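# Swap the empty rack bin for its matching numbered bin

## Task

Three racks line the table, and exactly one of their bins is empty. Take that empty bin out and set it upright on its base, entirely on the returns board (the empty board at the +y end of the table). Then fill the bay it left with the bin waiting on the other board whose label number matches the number on the strip above that bay. That bin must sit flat on the shelf behind the shelf's lip, open front facing outward, with its parts still inside. If any rack bin gets knocked out of place, return it to its own spot in that rack, flat behind its shelf lip, or the task counts as failed.

## Robot and tools

Robot: two arms, left_arm and right_arm, each on its own carriage on one floor track that runs along y at x = 0. left_rail carries left_arm and is always the carriage on the +y side. right_rail carries right_arm. These names do not match image sides. Each arm base sits at x = 0, y = its carriage position_m, z = 0.03 m, facing +x. Each arm ends in a two-finger gripper whose fingers point along the gripper's +z and close along its y. The fingers cannot fold. Cameras: cam_left_wrist and cam_right_wrist, each 896x504.

Scene frame, used in results: fixed to the table. The table top is z = 0, +z is up, +x is the way the arms face, and +y is toward the arms' left. The table starts at x = 0.31 m. Positions are in m and velocities in m/s and rad/s. Orientation is given as end_effector_quat_wxyz. end_effector_position is the point between the closed pads. Printed poses may be off by a few cm, more so at long reach.

execute_actions(actions, cameras): runs a list of actions in order. An empty list returns only the state and images. An action may hold "rows", "steps", "until", and device keys.
- rows: up to 15 rows, and each row lasts one control step (1/30 s). A row is one flat list of 18 numbers in [-1, 1] covering both arms. The left arm comes first: dx, dy, dz, rx, ry, rz, gripper position, force_limit, speed. The right arm follows with the same nine.
- dx..rz are an offset, not a pose. They are measured from that arm's Hand target as it stood when the action began, in that Hand target's own axes. Every row counts from that same start, not from the previous row. Scale: 1.0 = 0.6 m or 180 degrees. rx, ry, rz form one rotation vector. Sending all six as 0 re-requests the current Hand target.
- Gripper numbers are absolute commands. position +1 is open (140 mm), the pads meet near -0.8, and -1 closes until blocked. force_limit at -1/0/+1 gives about 14/40/58 N. speed at -1/0/+1 gives about 30/140/250 mm/s, and a faster close grips harder. To leave a gripper unchanged, repeat its last three numbers, because 0 is itself a command.
- steps: 1 to 450, with a default of 15 and at least one per row. After the last row the arms keep heading for that row's target.
- until: ends the action early. Use conditions on left_rail or right_rail fields, for example {"right_rail": {"position_status": ["!=", "moving"]}}, or {"all": {"status": "ended"}} or {"any": {"status": "ended"}}. Numbers need a comparison: =, !=, <, <=, >, >=.
- Devices: {"left_rail": {"position_m": p, "speed_m_s": v, "acceleration_factor": a}} or {"stop": true}. Ranges: left_rail -1.1 to 2 m, right_rail -2 to 1.1 m, speed 0.01 to 1 m/s, acceleration_factor 0.1 to 1. Any out-of-range value causes the whole call to be rejected. To drive, send position_m, then an action with steps and an until on position_status. Keep the carriages at least 0.98 m apart. A row's target moves along with a moving carriage, so wait for arrival before placing a gripper in the scene.

move(target, speed, blend, stop_force, zero, blocking, cameras): moves the grippers along straight lines. target is one 18-number row, in the same layout and scale as rows, or up to 15 rows. All offsets count from the Hand targets at the start, not from the previous target. speed is in m/s, from 0.002 to 2, default 0.25. blend is a corner rounding in m. stop_force is 10 to 80 N and ends an arm's path when it meets that much resistance. Use it only slowly, only while that arm's carriage stands still, and not while the gripper rotates. Leave it out when backing away from a contact. blocking=false returns early; after that, call wait or stop before sending rows or another move. The result adds a move: line such as done, off_target, held or fault, plus limits (paced, held). Moves do not avoid obstacles. Do not sweep past an arm's own base.

wait(seconds 0 to 10): lets time pass while holding the last commands. stop(): brakes a running move; it does not stop the carriages. zoom_image(camera, region [x0,y0,x1,y1], at most 504x504 px): gives a closer view of the latest image. finished_scene(scene): ends the scene. Call it only once the goal is met and will hold without the robot.

Results:
- Hand target: the base for the next offsets.
- Tool commands.
- Joint positions: for each arm, rail in m, then waist, shoulder, elbow, forearm roll, wrist pitch, wrist roll in rad.
- Joint torques.
- Flange force: in N along the gripper axes. It is noisy and includes any held weight.
- object_status: 0 moving, 1 blocked while opening, 2 blocked while closing (a grip), 3 at the commanded position or pads met. It lags the touch by 0.2 to 1.7 s.
- position_measured: in counts, where 3 is open, 139 is about 60 mm, 200 is about 20 mm, and 230 is pads together.
- Rail position_status: moving, done, contact_stop, time_out, stopped, stopped_with_arm, stopped_for_other_arm, or stopped_for_other_carriage. Resend position_m after the cause clears.
- position_answer: taken or not_taken.

A grip is confirmed by object_status 2. To grip harder, raise force_limit and change position slightly, for example -1 to -0.98.

Motion limits: each control step, the commanded pose is clipped to within 70 mm and 16 degrees of the measured pose. For gentle motion, ramp the offsets row by row; about 0.01 per row equals 0.18 m/s. Abrupt starts can shake a held bin loose.

Avoid the following:
- Hard contacts. A force of 144 N, or a joint load limit (elbow 145, wrist joints 40.9 N m), stops the arm for 10 s.
- Targets set past a firm surface.
- Arm-to-arm contact, including closing a gripper on the other arm's fingers.
- Dropping bins or parts, or letting anything leave the table.
- Holding loads far off-center.
- Bumping rack bins. Any displaced rack bin must be put back flat behind its shelf lip.
- Long holds at full stretch, which overheat the motors (watch for a MOTOR HOT line).

Each tool is called as name(argument=value, ...) on one line, values as JSON.

## Session

execute_actions(actions=[])

Scene clock: 0.00 s.
left_arm: end_effector_position=(+0.6500, +1.1950, +0.3520) position_measured=3 object_status=3 end_effector_quat_wxyz=(+0.000, +1.000, +0.000, +0.000) | right_arm: end_effector_position=(+0.6500, -1.4447, +0.3520) position_measured=3 object_status=3 end_effector_quat_wxyz=(+0.000, +1.000, +0.000, +0.000)
Joint positions: left_arm=[1.195 -0.053 0.164 1.605 0 1.373 1.518] | right_arm=[-1.445 -0.053 0.164 1.605 0 1.373 1.518]
Joint velocities: within noise
Joint torques (N m): no reading
Flange force (N): no reading
Hand target: left_arm +0.6500, +1.1950, +0.3520; +0.000, +1.000, +0.000, +0.000 | right_arm +0.6500, -1.4447, +0.3520; +0.000, +1.000, +0.000, +0.000
Tool commands: left_gripper/position=+1.0 left_gripper/force_limit=+1.0 left_gripper/speed=+1.0 right_gripper/position=+1.0 right_gripper/force_limit=+1.0 right_gripper/speed=+1.0
left_rail: position_m=1.195 position_status=done
right_rail: position_m=-1.445 position_status=done

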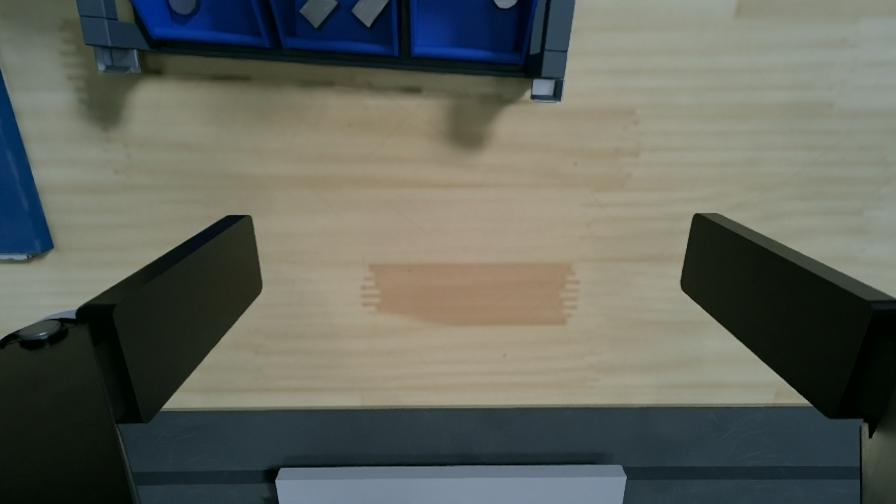

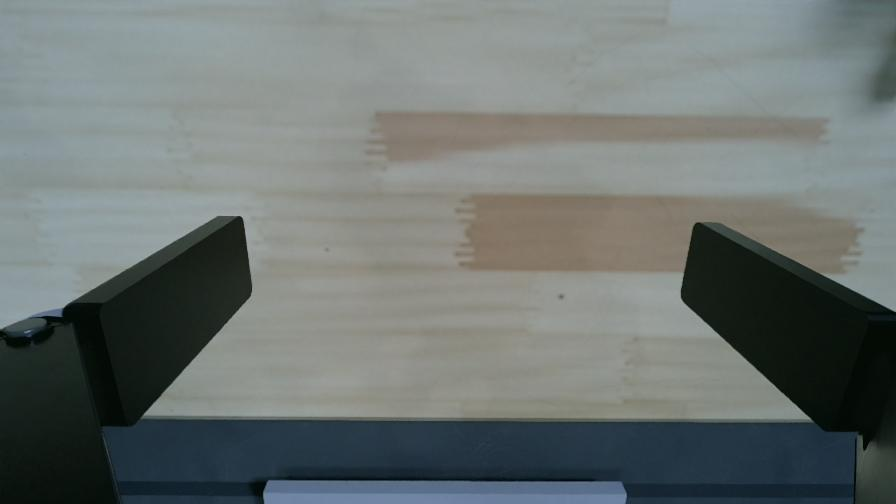

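move(target=[-0.4,0,-0.25,0,0.4,0,1,1,1,-0.4,0,-0.25,0,0.4,0,1,1,1])

execute_actions(actions=[{"left_rail":{"position_m":1.5},"right_rail":{"position_m":-1.1},"steps":200,"until":{"all":{"status":"ended"}}}])

execute_actions(actions=[{"left_rail":{"position_m":0.9},"right_rail":{"position_m":-0.7},"steps":200,"until":{"all":{"status":"ended"}}}])

execute_actions(actions=[{"left_rail":{"position_m":0.6},"right_rail":{"position_m":-0.38},"steps":200,"until":{"all":{"status":"ended"}}}])

Scene clock: 14.70 s.
left_arm: end_effector_position=(+0.4101, +1.1953, +0.5021) position_measured=3 object_status=3 end_effector_quat_wxyz=(+0.001, +0.809, -0.001, +0.588) | right_arm: end_effector_position=(+0.4101, -1.4444, +0.5021) position_measured=3 object_status=3 end_effector_quat_wxyz=(+0.001, +0.809, -0.001, +0.588)
Joint positions: left_arm=[1.195 -0.366 -0.864 2.399 0.783 0.501 0.736] | right_arm=[-1.445 -0.366 -0.864 2.399 0.783 0.501 0.736]
Joint torques (N m): left_arm=[1.75 32.32 -44.64 3.69 -1.83 0.14] | right_arm=[-0.48 38.2 -44.64 4.18 -1.71 0.13]
Flange force (N): left_arm=[0.0 0.0 0.0] | right_arm=[0.0 0.0 0.0]
Hand target: left_arm +0.4100, +1.1950, +0.5020; +0.000, +0.809, +0.000, +0.588 | right_arm +0.4100, -1.4447, +0.5020; +0.000, +0.809, +0.000, +0.588
Off the commanded pose: left_arm 0.000 m, 0 deg | right_arm 0.000 m, 0 deg.
left_rail: position_m=1.195 position_status=done
right_rail: position_m=-1.445 position_status=done
move: done

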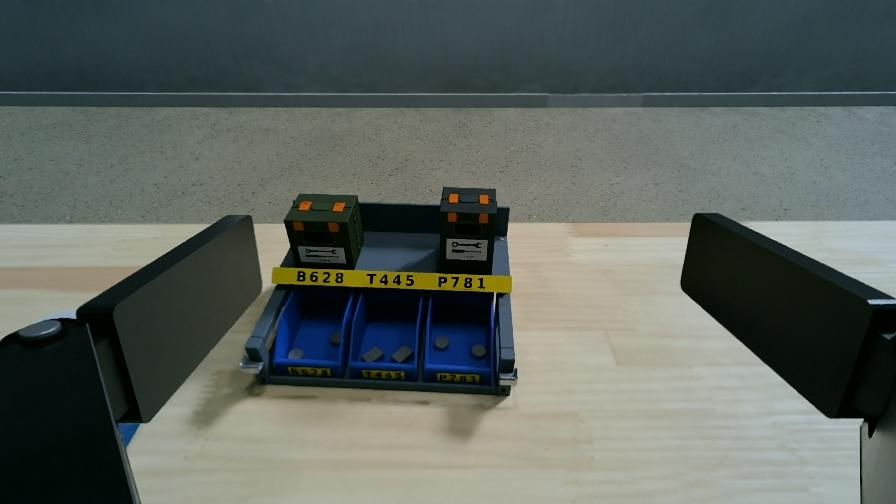

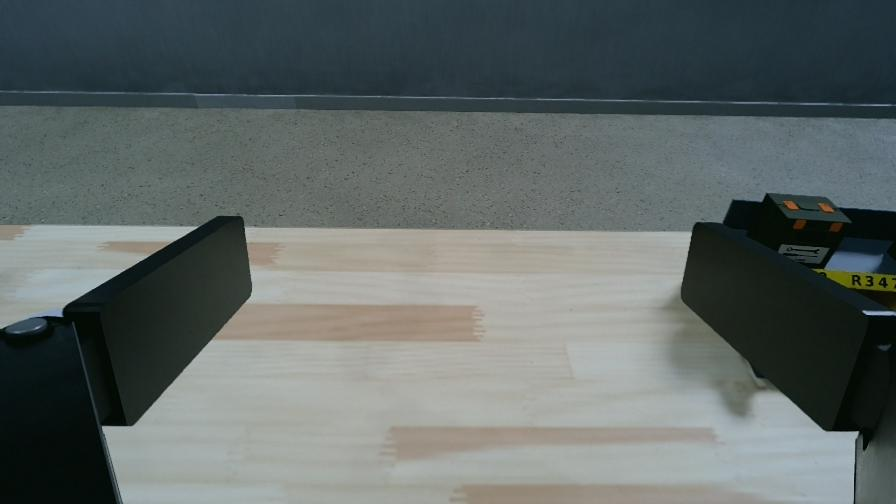

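Scene clock: 15.90 s.
left_arm: end_effector_position=(+0.4100, +1.4999, +0.5020) position_measured=3 object_status=3 end_effector_quat_wxyz=(+0.000, +0.809, +0.000, +0.588) end_effector_velocity=(+0.000, +0.001, +0.000) end_effector_angular_velocity=(+0.000, -0.001, -0.001) | right_arm: end_effector_position=(+0.4100, -1.1001, +0.5020) position_measured=3 object_status=3 end_effector_quat_wxyz=(+0.000, +0.809, +0.000, +0.588)
Joint positions: left_arm=[1.5 -0.377 -0.864 2.4 0.8 0.51 0.717] | right_arm=[-1.1 -0.377 -0.864 2.4 0.8 0.51 0.717]
Joint velocities: left_arm=[0.001 0 0 0 0 -0.001 0] | right_arm=[within noise]
Joint torques (N m): left_arm=[2.41 32.32 -44.91 3.83 -1.76 0.16] | right_arm=[-0.23 38.42 -44.57 4.07 -1.69 0.21]
Flange force (N): left_arm=[0.0 0.0 0.0] | right_arm=[0.0 0.0 0.0]
Hand target: left_arm +0.4100, +1.4999, +0.5020; +0.000, +0.809, +0.000, +0.588 | right_arm +0.4100, -1.1001, +0.5020; +0.000, +0.809, +0.000, +0.588
Tool commands: left_gripper/position=+1.0 left_gripper/force_limit=+1.0 left_gripper/speed=+1.0 right_gripper/position=+1.0 right_gripper/force_limit=+1.0 right_gripper/speed=+1.0
Off the commanded pose: left_arm 0.000 m, 0 deg | right_arm 0.000 m, 0 deg.
left_rail: position_m=1.500 position_status=done
right_rail: position_m=-1.100 position_status=done

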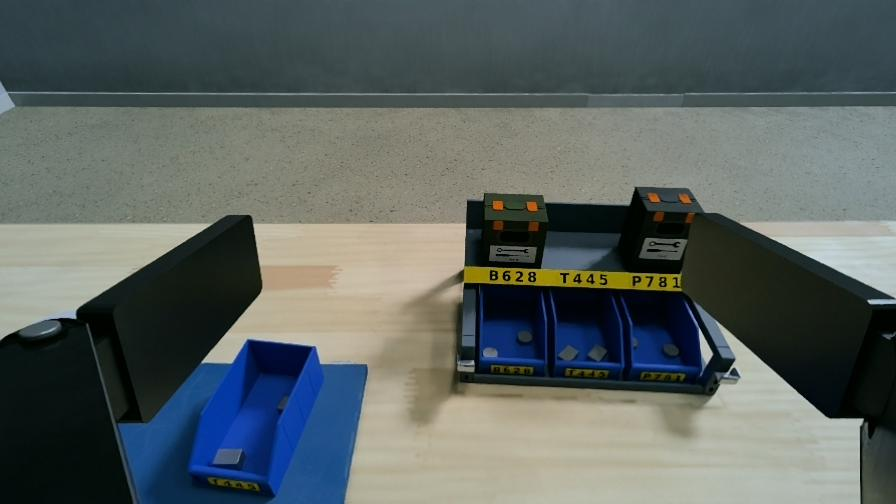

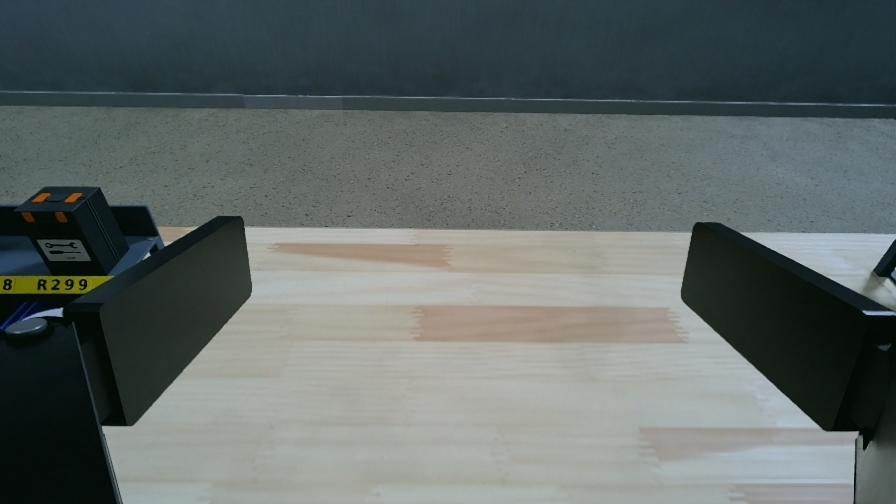

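Scene clock: 17.40 s.
left_arm: end_effector_position=(+0.4100, +0.9002, +0.5020) position_measured=3 object_status=3 end_effector_quat_wxyz=(+0.000, +0.809, +0.000, +0.588) end_effector_velocity=(+0.000, -0.002, +0.000) end_effector_angular_velocity=(-0.001, -0.001, +0.000) | right_arm: end_effector_position=(+0.4100, -0.7001, +0.5020) position_measured=3 object_status=3 end_effector_quat_wxyz=(+0.000, +0.809, +0.000, +0.588)
Joint positions: left_arm=[0.9 -0.377 -0.864 2.4 0.8 0.51 0.717] | right_arm=[-0.7 -0.377 -0.864 2.4 0.8 0.51 0.717]
Joint velocities: left_arm=[-0.002 0 -0.001 0 -0.001 0 0] | right_arm=[within noise]
Joint torques (N m): left_arm=[2.16 32.98 -44.72 3.81 -1.75 0.12] | right_arm=[-0.19 38.64 -44.58 4.09 -1.68 0.3]
Flange force (N): left_arm=[0.0 0.0 0.0] | right_arm=[0.0 0.0 0.0]
Hand target: left_arm +0.4100, +0.9002, +0.5020; +0.000, +0.809, +0.000, +0.588 | right_arm +0.4100, -0.7001, +0.5020; +0.000, +0.809, +0.000, +0.588
Tool commands: left_gripper/position=+1.0 left_gripper/force_limit=+1.0 left_gripper/speed=+1.0 right_gripper/position=+1.0 right_gripper/force_limit=+1.0 right_gripper/speed=+1.0
Off the commanded pose: left_arm 0.000 m, 0 deg | right_arm 0.000 m, 0 deg.
left_rail: position_m=0.900 position_status=done
right_rail: position_m=-0.700 position_status=done

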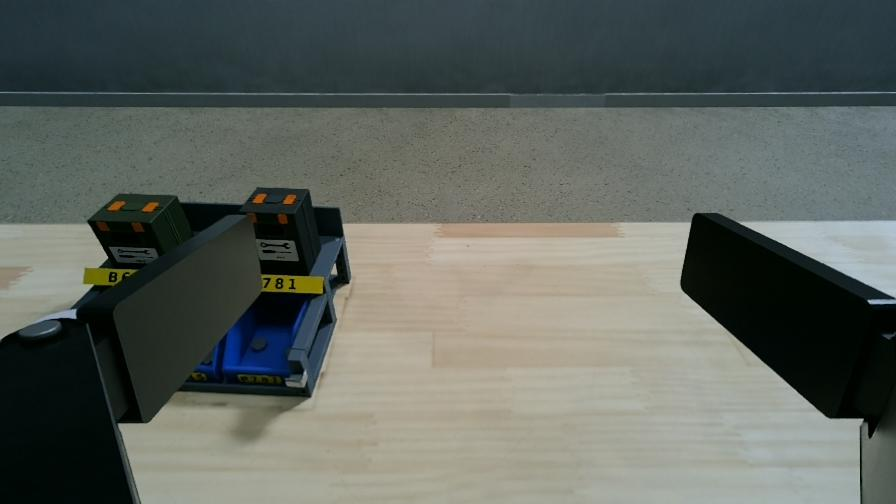

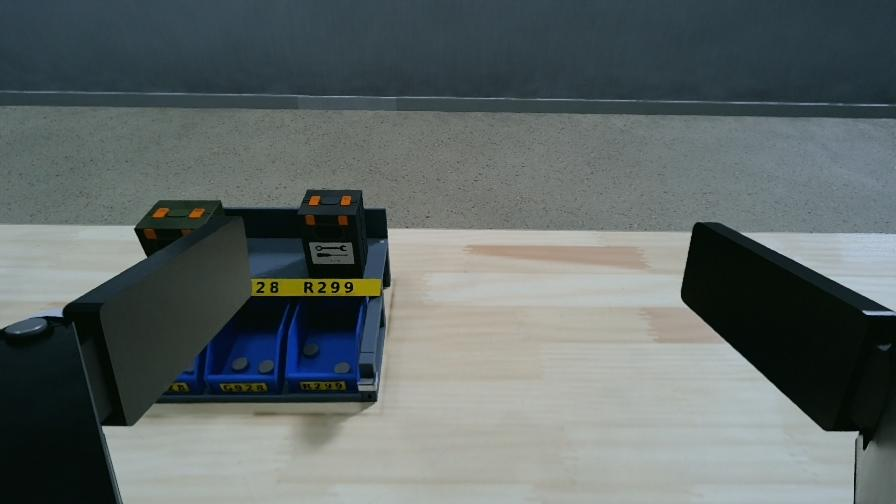

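Scene clock: 18.57 s.
left_arm: end_effector_position=(+0.4100, +0.6001, +0.5020) position_measured=3 object_status=3 end_effector_quat_wxyz=(+0.000, +0.809, +0.000, +0.588) end_effector_velocity=(+0.000, -0.002, +0.000) end_effector_angular_velocity=(-0.001, -0.001, +0.000) | right_arm: end_effector_position=(+0.4100, -0.3801, +0.5020) position_measured=3 object_status=3 end_effector_quat_wxyz=(+0.000, +0.809, +0.000, +0.588)
Joint positions: left_arm=[0.6 -0.377 -0.864 2.4 0.8 0.51 0.717] | right_arm=[-0.38 -0.377 -0.864 2.4 0.8 0.51 0.717]
Joint velocities: left_arm=[-0.002 0 -0.001 0 -0.001 0 0] | right_arm=[within noise]
Joint torques (N m): left_arm=[2.15 32.4 -44.46 3.8 -1.77 0.11] | right_arm=[-0.21 38.55 -44.44 4.06 -1.67 0.24]
Flange force (N): left_arm=[0.0 0.0 0.0] | right_arm=[0.0 0.0 0.0]
Hand target: left_arm +0.4100, +0.6001, +0.5020; +0.000, +0.809, +0.000, +0.588 | right_arm +0.4100, -0.3801, +0.5020; +0.000, +0.809, +0.000, +0.588
Tool commands: left_gripper/position=+1.0 left_gripper/force_limit=+1.0 left_gripper/speed=+1.0 right_gripper/position=+1.0 right_gripper/force_limit=+1.0 right_gripper/speed=+1.0
Off the commanded pose: left_arm 0.000 m, 0 deg | right_arm 0.000 m, 0 deg.
left_rail: position_m=0.600 position_status=done
right_rail: position_m=-0.380 position_status=done

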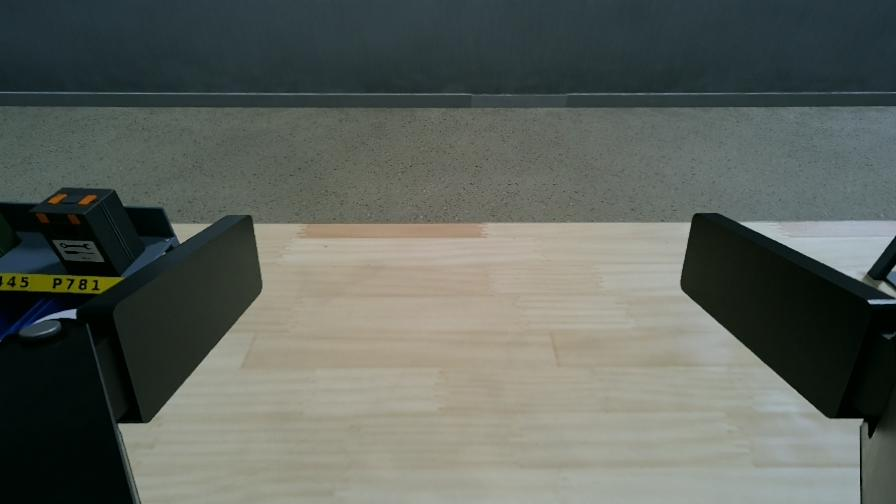

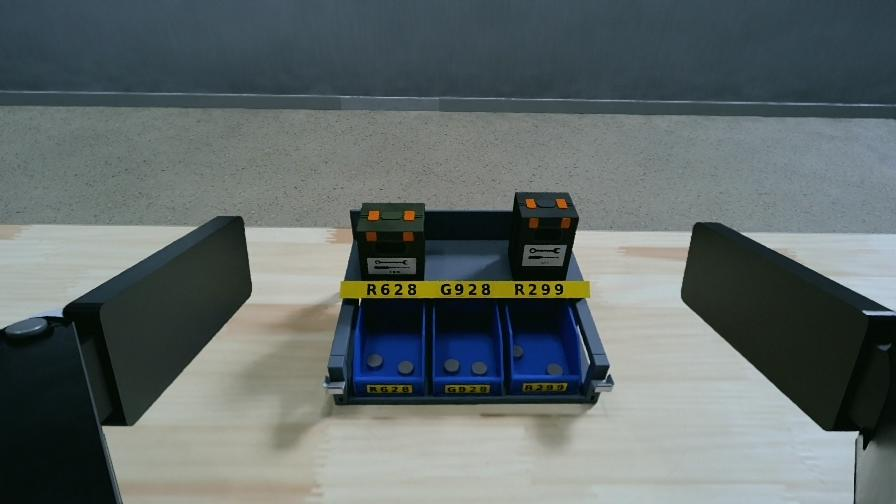

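execute_actions(actions=[{"left_rail":{"position_m":1.85},"right_rail":{"position_m":-1.8},"steps":200,"until":{"all":{"status":"ended"}}}])

execute_actions(actions=[{"left_rail":{"position_m":2.0},"right_rail":{"position_m":-2.0},"steps":200,"until":{"all":{"status":"ended"}}}])

Scene clock: 28.10 s.
left_arm: end_effector_position=(+0.4100, +1.8500, +0.5020) position_measured=3 object_status=3 end_effector_quat_wxyz=(+0.000, +0.809, +0.000, +0.588) | right_arm: end_effector_position=(+0.4100, -1.7999, +0.5020) position_measured=3 object_status=3 end_effector_quat_wxyz=(+0.000, +0.809, +0.000, +0.588)
Joint positions: left_arm=[1.85 -0.377 -0.864 2.4 0.8 0.51 0.717] | right_arm=[-1.8 -0.377 -0.864 2.4 0.8 0.51 0.717]
Joint torques (N m): left_arm=[2.2 32.31 -44.77 3.84 -1.77 0.13] | right_arm=[-0.16 37.91 -44.63 4.01 -1.61 0.24]
Flange force (N): left_arm=[0.0 0.0 0.0] | right_arm=[0.0 0.0 0.0]
Hand target: left_arm +0.4100, +1.8500, +0.5020; +0.000, +0.809, +0.000, +0.588 | right_arm +0.4100, -1.7999, +0.5020; +0.000, +0.809, +0.000, +0.588
Tool commands: left_gripper/position=+1.0 left_gripper/force_limit=+1.0 left_gripper/speed=+1.0 right_gripper/position=+1.0 right_gripper/force_limit=+1.0 right_gripper/speed=+1.0
Off the commanded pose: left_arm 0.000 m, 0 deg | right_arm 0.000 m, 0 deg.
left_rail: position_m=1.850 position_status=done
right_rail: position_m=-1.800 position_status=done

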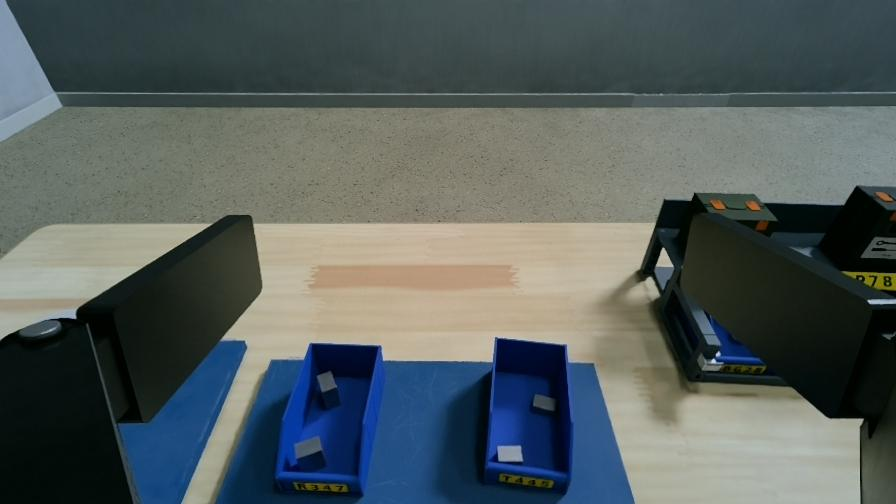

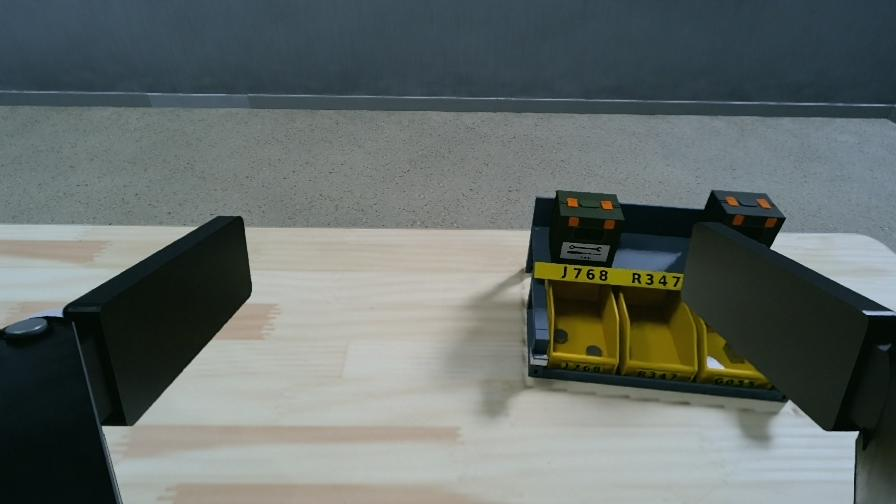

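Scene clock: 29.07 s.
left_arm: end_effector_position=(+0.4100, +2.0000, +0.5020) position_measured=3 object_status=3 end_effector_quat_wxyz=(+0.000, +0.809, +0.000, +0.588) end_effector_velocity=(+0.000, +0.001, +0.000) end_effector_angular_velocity=(-0.001, +0.000, +0.000) | right_arm: end_effector_position=(+0.4100, -1.9999, +0.5020) position_measured=3 object_status=3 end_effector_quat_wxyz=(+0.000, +0.809, +0.000, +0.588)
Joint positions: left_arm=[2 -0.377 -0.864 2.4 0.8 0.51 0.717] | right_arm=[-2 -0.377 -0.864 2.4 0.8 0.51 0.717]
Joint velocities: left_arm=[0.001 0.001 0 0 -0.001 -0.001 0] | right_arm=[within noise]
Joint torques (N m): left_arm=[2.25 32.7 -44.59 3.82 -1.77 0.19] | right_arm=[-0.33 38.34 -44.51 4.04 -1.71 0.28]
Flange force (N): left_arm=[0.0 0.0 0.0] | right_arm=[0.0 0.0 0.0]
Hand target: left_arm +0.4100, +2.0000, +0.5020; +0.000, +0.809, +0.000, +0.588 | right_arm +0.4100, -1.9999, +0.5020; +0.000, +0.809, +0.000, +0.588
Tool commands: left_gripper/position=+1.0 left_gripper/force_limit=+1.0 left_gripper/speed=+1.0 right_gripper/position=+1.0 right_gripper/force_limit=+1.0 right_gripper/speed=+1.0
Off the commanded pose: left_arm 0.000 m, 0 deg | right_arm 0.000 m, 0 deg.
left_rail: position_m=2.000 position_status=done
right_rail: position_m=-2.000 position_status=done

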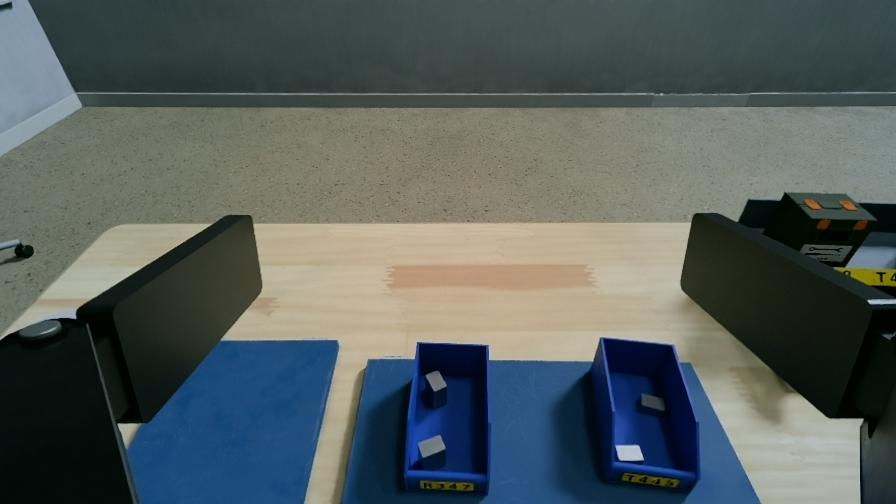

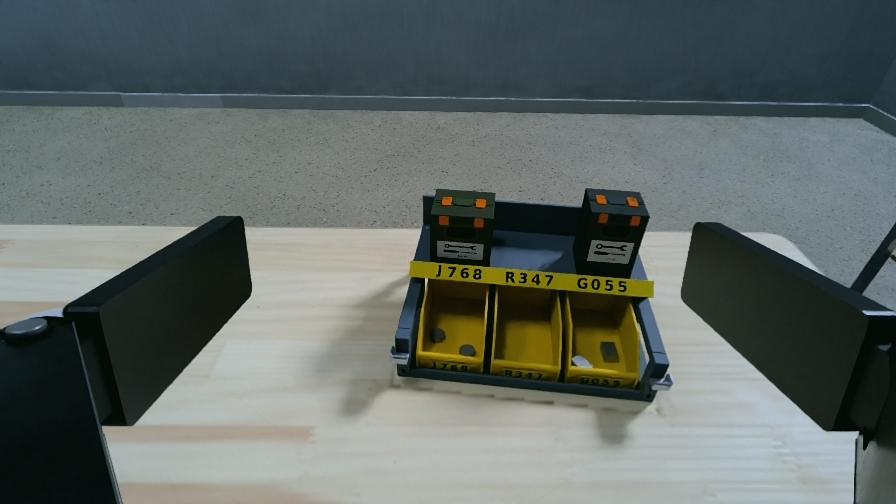

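zoom_image(camera="cam_right_wrist", region=[380, 170, 680, 420])

zoom_image(camera="cam_left_wrist", region=[340, 320, 640, 504])

move(target=[-0.07,0,-0.35,0,-0.4,0,1,1,1,0,0,0,0,0,0,1,1,1])

Scaled by 1.680 from the camera's 896x504 image, which has a finer 1280x720 frame.

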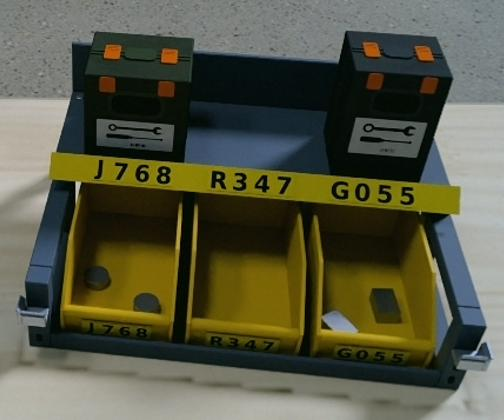

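Scaled by 1.680 from the camera's 896x504 image, which has a finer 1280x720 frame.

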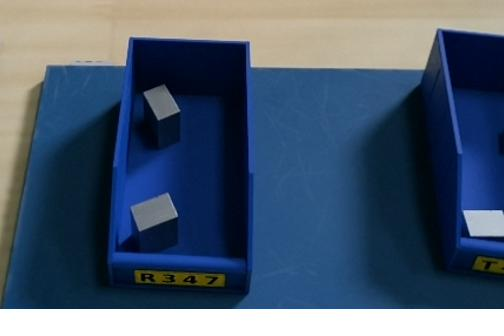

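Scene clock: 46.30 s.
left_arm: end_effector_position=(+0.1973, +2.0000, +0.5270) position_measured=3 object_status=3 end_effector_quat_wxyz=(+0.000, +1.000, +0.000, +0.000) | right_arm: end_effector_position=(+0.4100, -2.0000, +0.5020) position_measured=3 object_status=3 end_effector_quat_wxyz=(+0.000, +0.809, +0.000, +0.588)
Joint positions: left_arm=[2 -0.176 -0.583 1.865 0 1.86 1.395] | right_arm=[-2 -0.377 -0.864 2.4 0.8 0.51 0.717]
Joint torques (N m): left_arm=[1.79 15.41 -40.74 3.99 -0.05 0.15] | right_arm=[-0.02 38.25 -44.58 4.09 -1.68 0.3]
Flange force (N): left_arm=[0.0 0.0 0.0] | right_arm=[0.0 0.0 0.0]
Hand target: left_arm +0.1973, +2.0000, +0.5270; +0.000, +1.000, +0.000, +0.000 | right_arm +0.4100, -2.0000, +0.5020; +0.000, +0.809, +0.000, +0.588
Off the commanded pose: left_arm 0.000 m, 0 deg | right_arm 0.000 m, 0 deg.
left_rail: position_m=2.000 position_status=done
right_rail: position_m=-2.000 position_status=done
move: done

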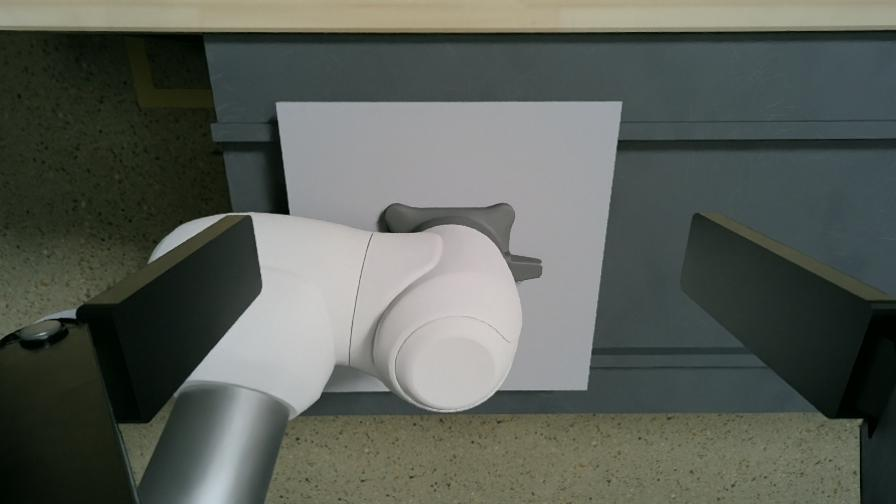

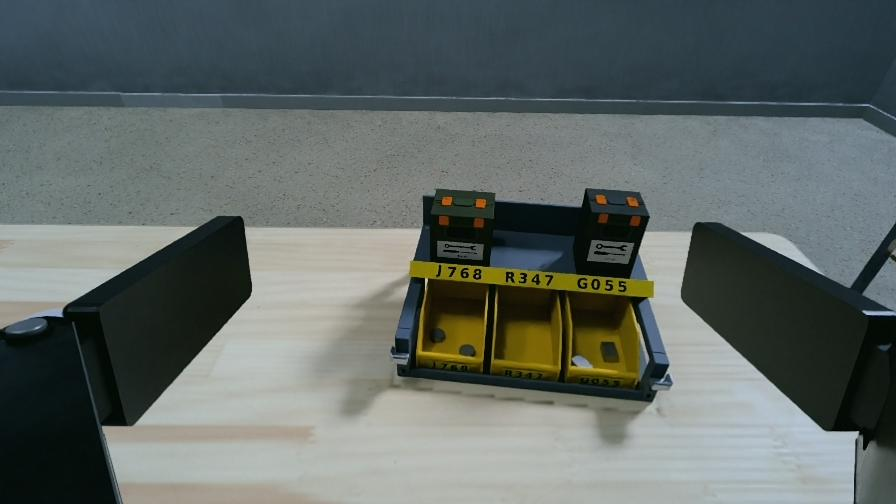

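move(target=[0.9,0,0.1,0,0,0,1,1,1,-0.4,0.13,0.1,0,0,0,1,1,1])

Scene clock: 56.17 s.
left_arm: end_effector_position=(+0.7373, +2.0000, +0.4670) position_measured=3 object_status=3 end_effector_quat_wxyz=(+0.000, +1.000, +0.000, +0.000) | right_arm: end_effector_position=(+0.3934, -2.0785, +0.2564) position_measured=3 object_status=3 end_effector_quat_wxyz=(-0.004, +0.816, +0.003, +0.579)
Joint positions: left_arm=[2 -0.047 0.291 1.238 0 1.612 1.524] | right_arm=[-2 -1.105 -0.577 2.792 1.554 1.011 -0.558]
Joint torques (N m): left_arm=[2 -70.74 -42.48 4.2 -0.15 0.12] | right_arm=[-0.28 20.88 -37.61 2.03 1.24 0.15]
Flange force (N): left_arm=[-4.0 2.5 -1.0] | right_arm=[0.0 0.0 0.0]
Hand target: left_arm +0.7373, +2.0000, +0.4670; +0.000, +1.000, +0.000, +0.000 | right_arm +0.3929, -2.0780, +0.2552; +0.000, +0.809, +0.000, +0.588
Off the commanded pose: left_arm 0.000 m, 0 deg | right_arm 0.001 m, 1 deg.
left_rail: position_m=2.000 position_status=done
right_rail: position_m=-2.000 position_status=done
joint sent to its limit (right arm) — joint 4 (elbow), upper limit, where the elbow is as bent as it goes.
move: done

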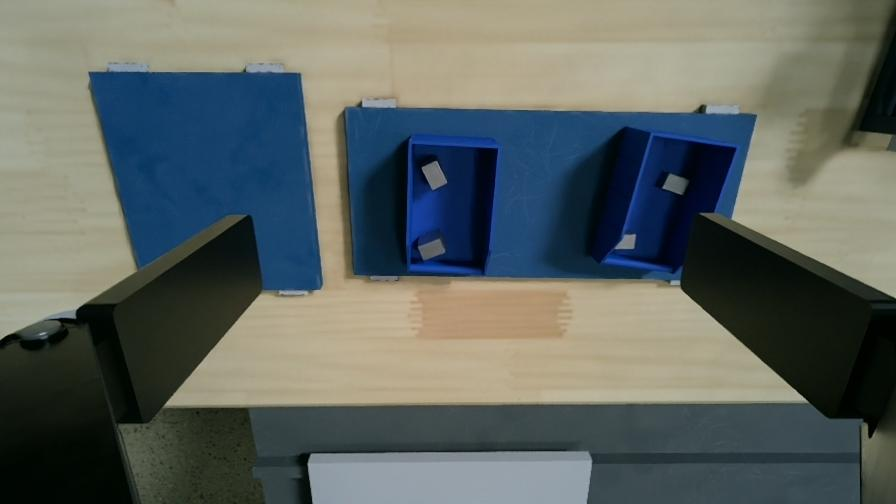

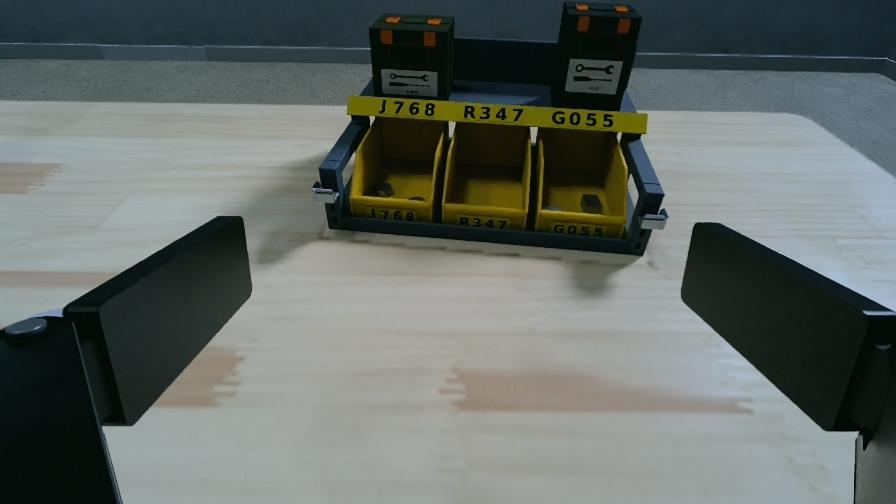

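move(target=[0,0,0.25,0,0,0,1,1,1,0.35,0,0.2,0,-0.25,0,1,1,1])

zoom_image(camera="cam_right_wrist", region=[250, 0, 700, 450])

Scene clock: 79.33 s.
left_arm: end_effector_position=(+0.7373, +2.0000, +0.3170) position_measured=3 object_status=3 end_effector_quat_wxyz=(+0.000, +1.000, +0.000, +0.000) | right_arm: end_effector_position=(+0.5719, -2.0780, +0.4179) position_measured=3 object_status=3 end_effector_quat_wxyz=(+0.000, +0.972, +0.000, +0.233)
Joint positions: left_arm=[2 -0.047 0.313 1.479 0 1.349 1.524] | right_arm=[-2 -0.264 -0.207 1.912 0.143 0.983 1.255]
Joint torques (N m): left_arm=[2.29 -71.98 -41.43 4.1 -0.2 0.1] | right_arm=[-0.32 -20.34 -43.09 4.69 -1.13 0.28]
Flange force (N): left_arm=[-3.3 3.2 -1.9] | right_arm=[-2.6 -0.7 -0.3]
Hand target: left_arm +0.7373, +2.0000, +0.3170; +0.000, +1.000, +0.000, +0.000 | right_arm +0.5719, -2.0780, +0.4179; +0.000, +0.972, +0.000, +0.233
Off the commanded pose: left_arm 0.000 m, 0 deg | right_arm 0.000 m, 0 deg.
left_rail: position_m=2.000 position_status=done
right_rail: position_m=-2.000 position_status=done
move: done

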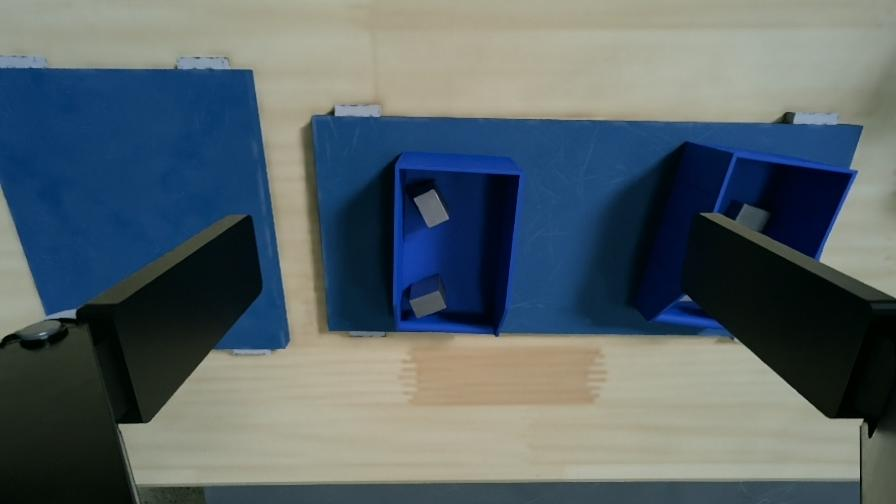

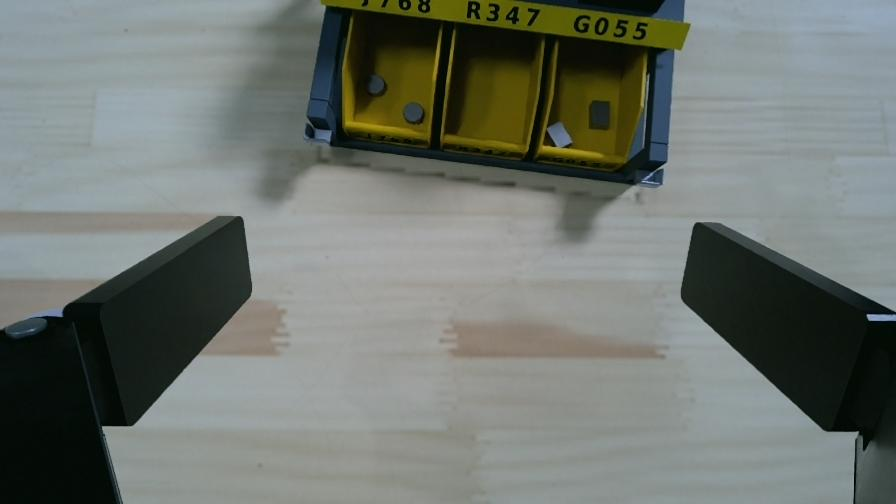

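Scaled by 1.120 from the camera's 896x504 image, which has a finer 1280x720 frame.

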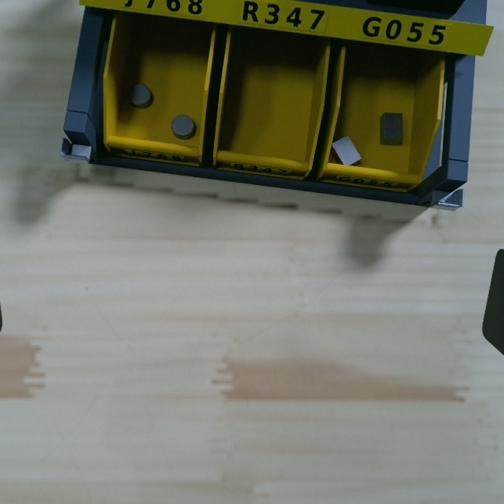

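execute_actions(actions=[{"right_rail":{"position_m":-1.5},"steps":200,"until":{"right_rail":{"position_status":"done"}}}], cameras=[])

move(target=[0,0,0,0,0,0,1,1,1,0.0,0,0.37,-0.444,0.272,0.272,1,1,1])

Scene clock: 125.73 s.
left_arm: end_effector_position=(+0.7373, +2.0000, +0.3170) position_measured=3 object_status=3 end_effector_quat_wxyz=(+0.000, +1.000, +0.000, +0.000) | right_arm: end_effector_position=(+0.5719, -1.5781, +0.4179) position_measured=3 object_status=3 end_effector_quat_wxyz=(+0.000, +0.972, +0.000, +0.233)
Joint positions: left_arm=[2 -0.047 0.313 1.479 0 1.349 1.524] | right_arm=[-1.5 -0.264 -0.207 1.912 0.143 0.984 1.255]
Joint torques (N m): left_arm=[2.16 -71.96 -41.28 4.12 -0.2 0.11] | right_arm=[-0.06 -19.95 -43.02 4.66 -1.2 0.29]
Flange force (N): left_arm=[-2.9 3.1 -2.0] | right_arm=[-3.0 0.0 -0.9]
Hand target: left_arm +0.7373, +2.0000, +0.3170; +0.000, +1.000, +0.000, +0.000 | right_arm +0.5719, -1.5781, +0.4179; +0.000, +0.972, +0.000, +0.233
Tool commands: left_gripper/position=+1.0 left_gripper/force_limit=+1.0 left_gripper/speed=+1.0 right_gripper/position=+1.0 right_gripper/force_limit=+1.0 right_gripper/speed=+1.0
Off the commanded pose: left_arm 0.000 m, 0 deg | right_arm 0.000 m, 0 deg.
left_rail: position_m=2.000 position_status=done
right_rail: position_m=-1.500 position_status=done
No camera images: "cameras" was empty.

Scene clock: 129.87 s.
left_arm: end_effector_position=(+0.7373, +2.0000, +0.3170) position_measured=3 object_status=3 end_effector_quat_wxyz=(+0.000, +1.000, +0.000, +0.000) | right_arm: end_effector_position=(+0.6727, -1.5780, +0.2201) position_measured=3 object_status=3 end_effector_quat_wxyz=(+0.500, +0.501, -0.500, +0.500)
Joint positions: left_arm=[2 -0.047 0.313 1.479 0 1.349 1.524] | right_arm=[-1.5 0.314 0.669 1.833 -1.317 1.755 4.096]
Joint torques (N m): left_arm=[2.52 -72.01 -41.63 4.11 -0.13 0.18] | right_arm=[-0.24 -86.26 -22.27 -1 2.11 0.18]
Flange force (N): left_arm=[-3.9 3.3 -1.7] | right_arm=[-1.3 2.1 -0.2]
Hand target: left_arm +0.7373, +2.0000, +0.3170; +0.000, +1.000, +0.000, +0.000 | right_arm +0.6727, -1.5780, +0.2200; +0.500, +0.501, -0.500, +0.500
Off the commanded pose: left_arm 0.000 m, 0 deg | right_arm 0.000 m, 0 deg.
left_rail: position_m=2.000 position_status=done
right_rail: position_m=-1.500 position_status=done
move: done

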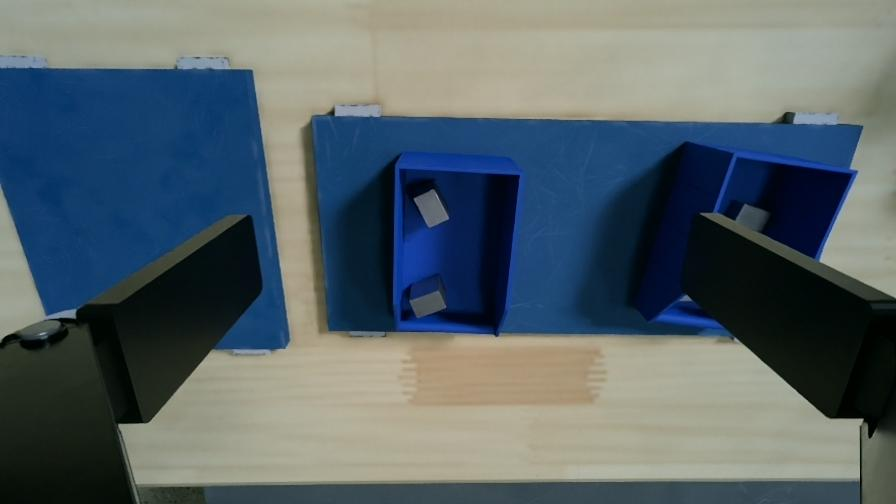

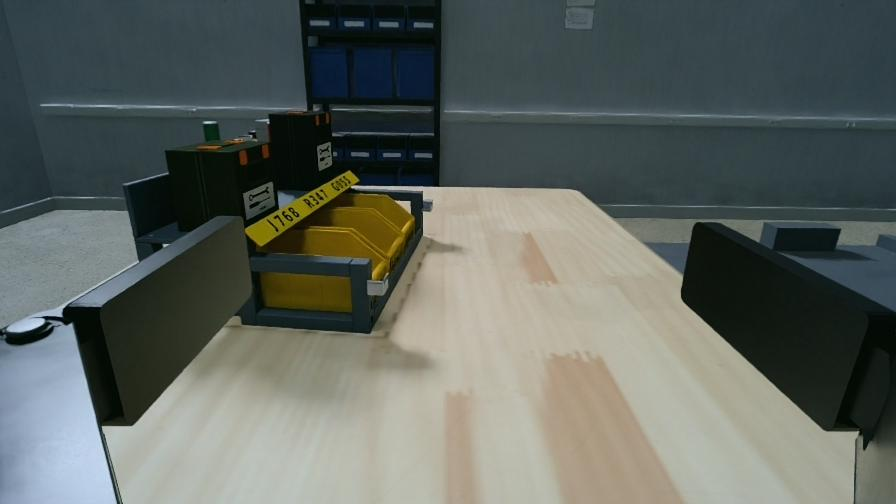

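zoom_image(camera="cam_right_wrist", region=[230, 160, 460, 350])

Scaled by 2.191 from the camera's 896x504 image, which has a finer 1280x720 frame.

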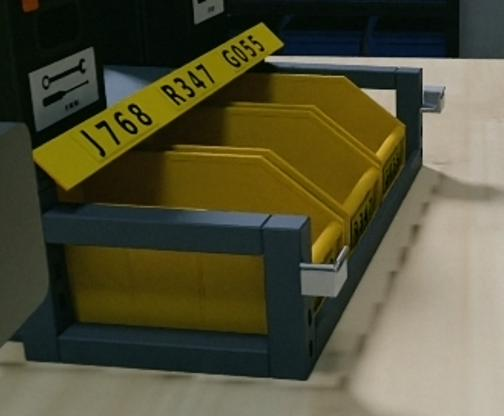

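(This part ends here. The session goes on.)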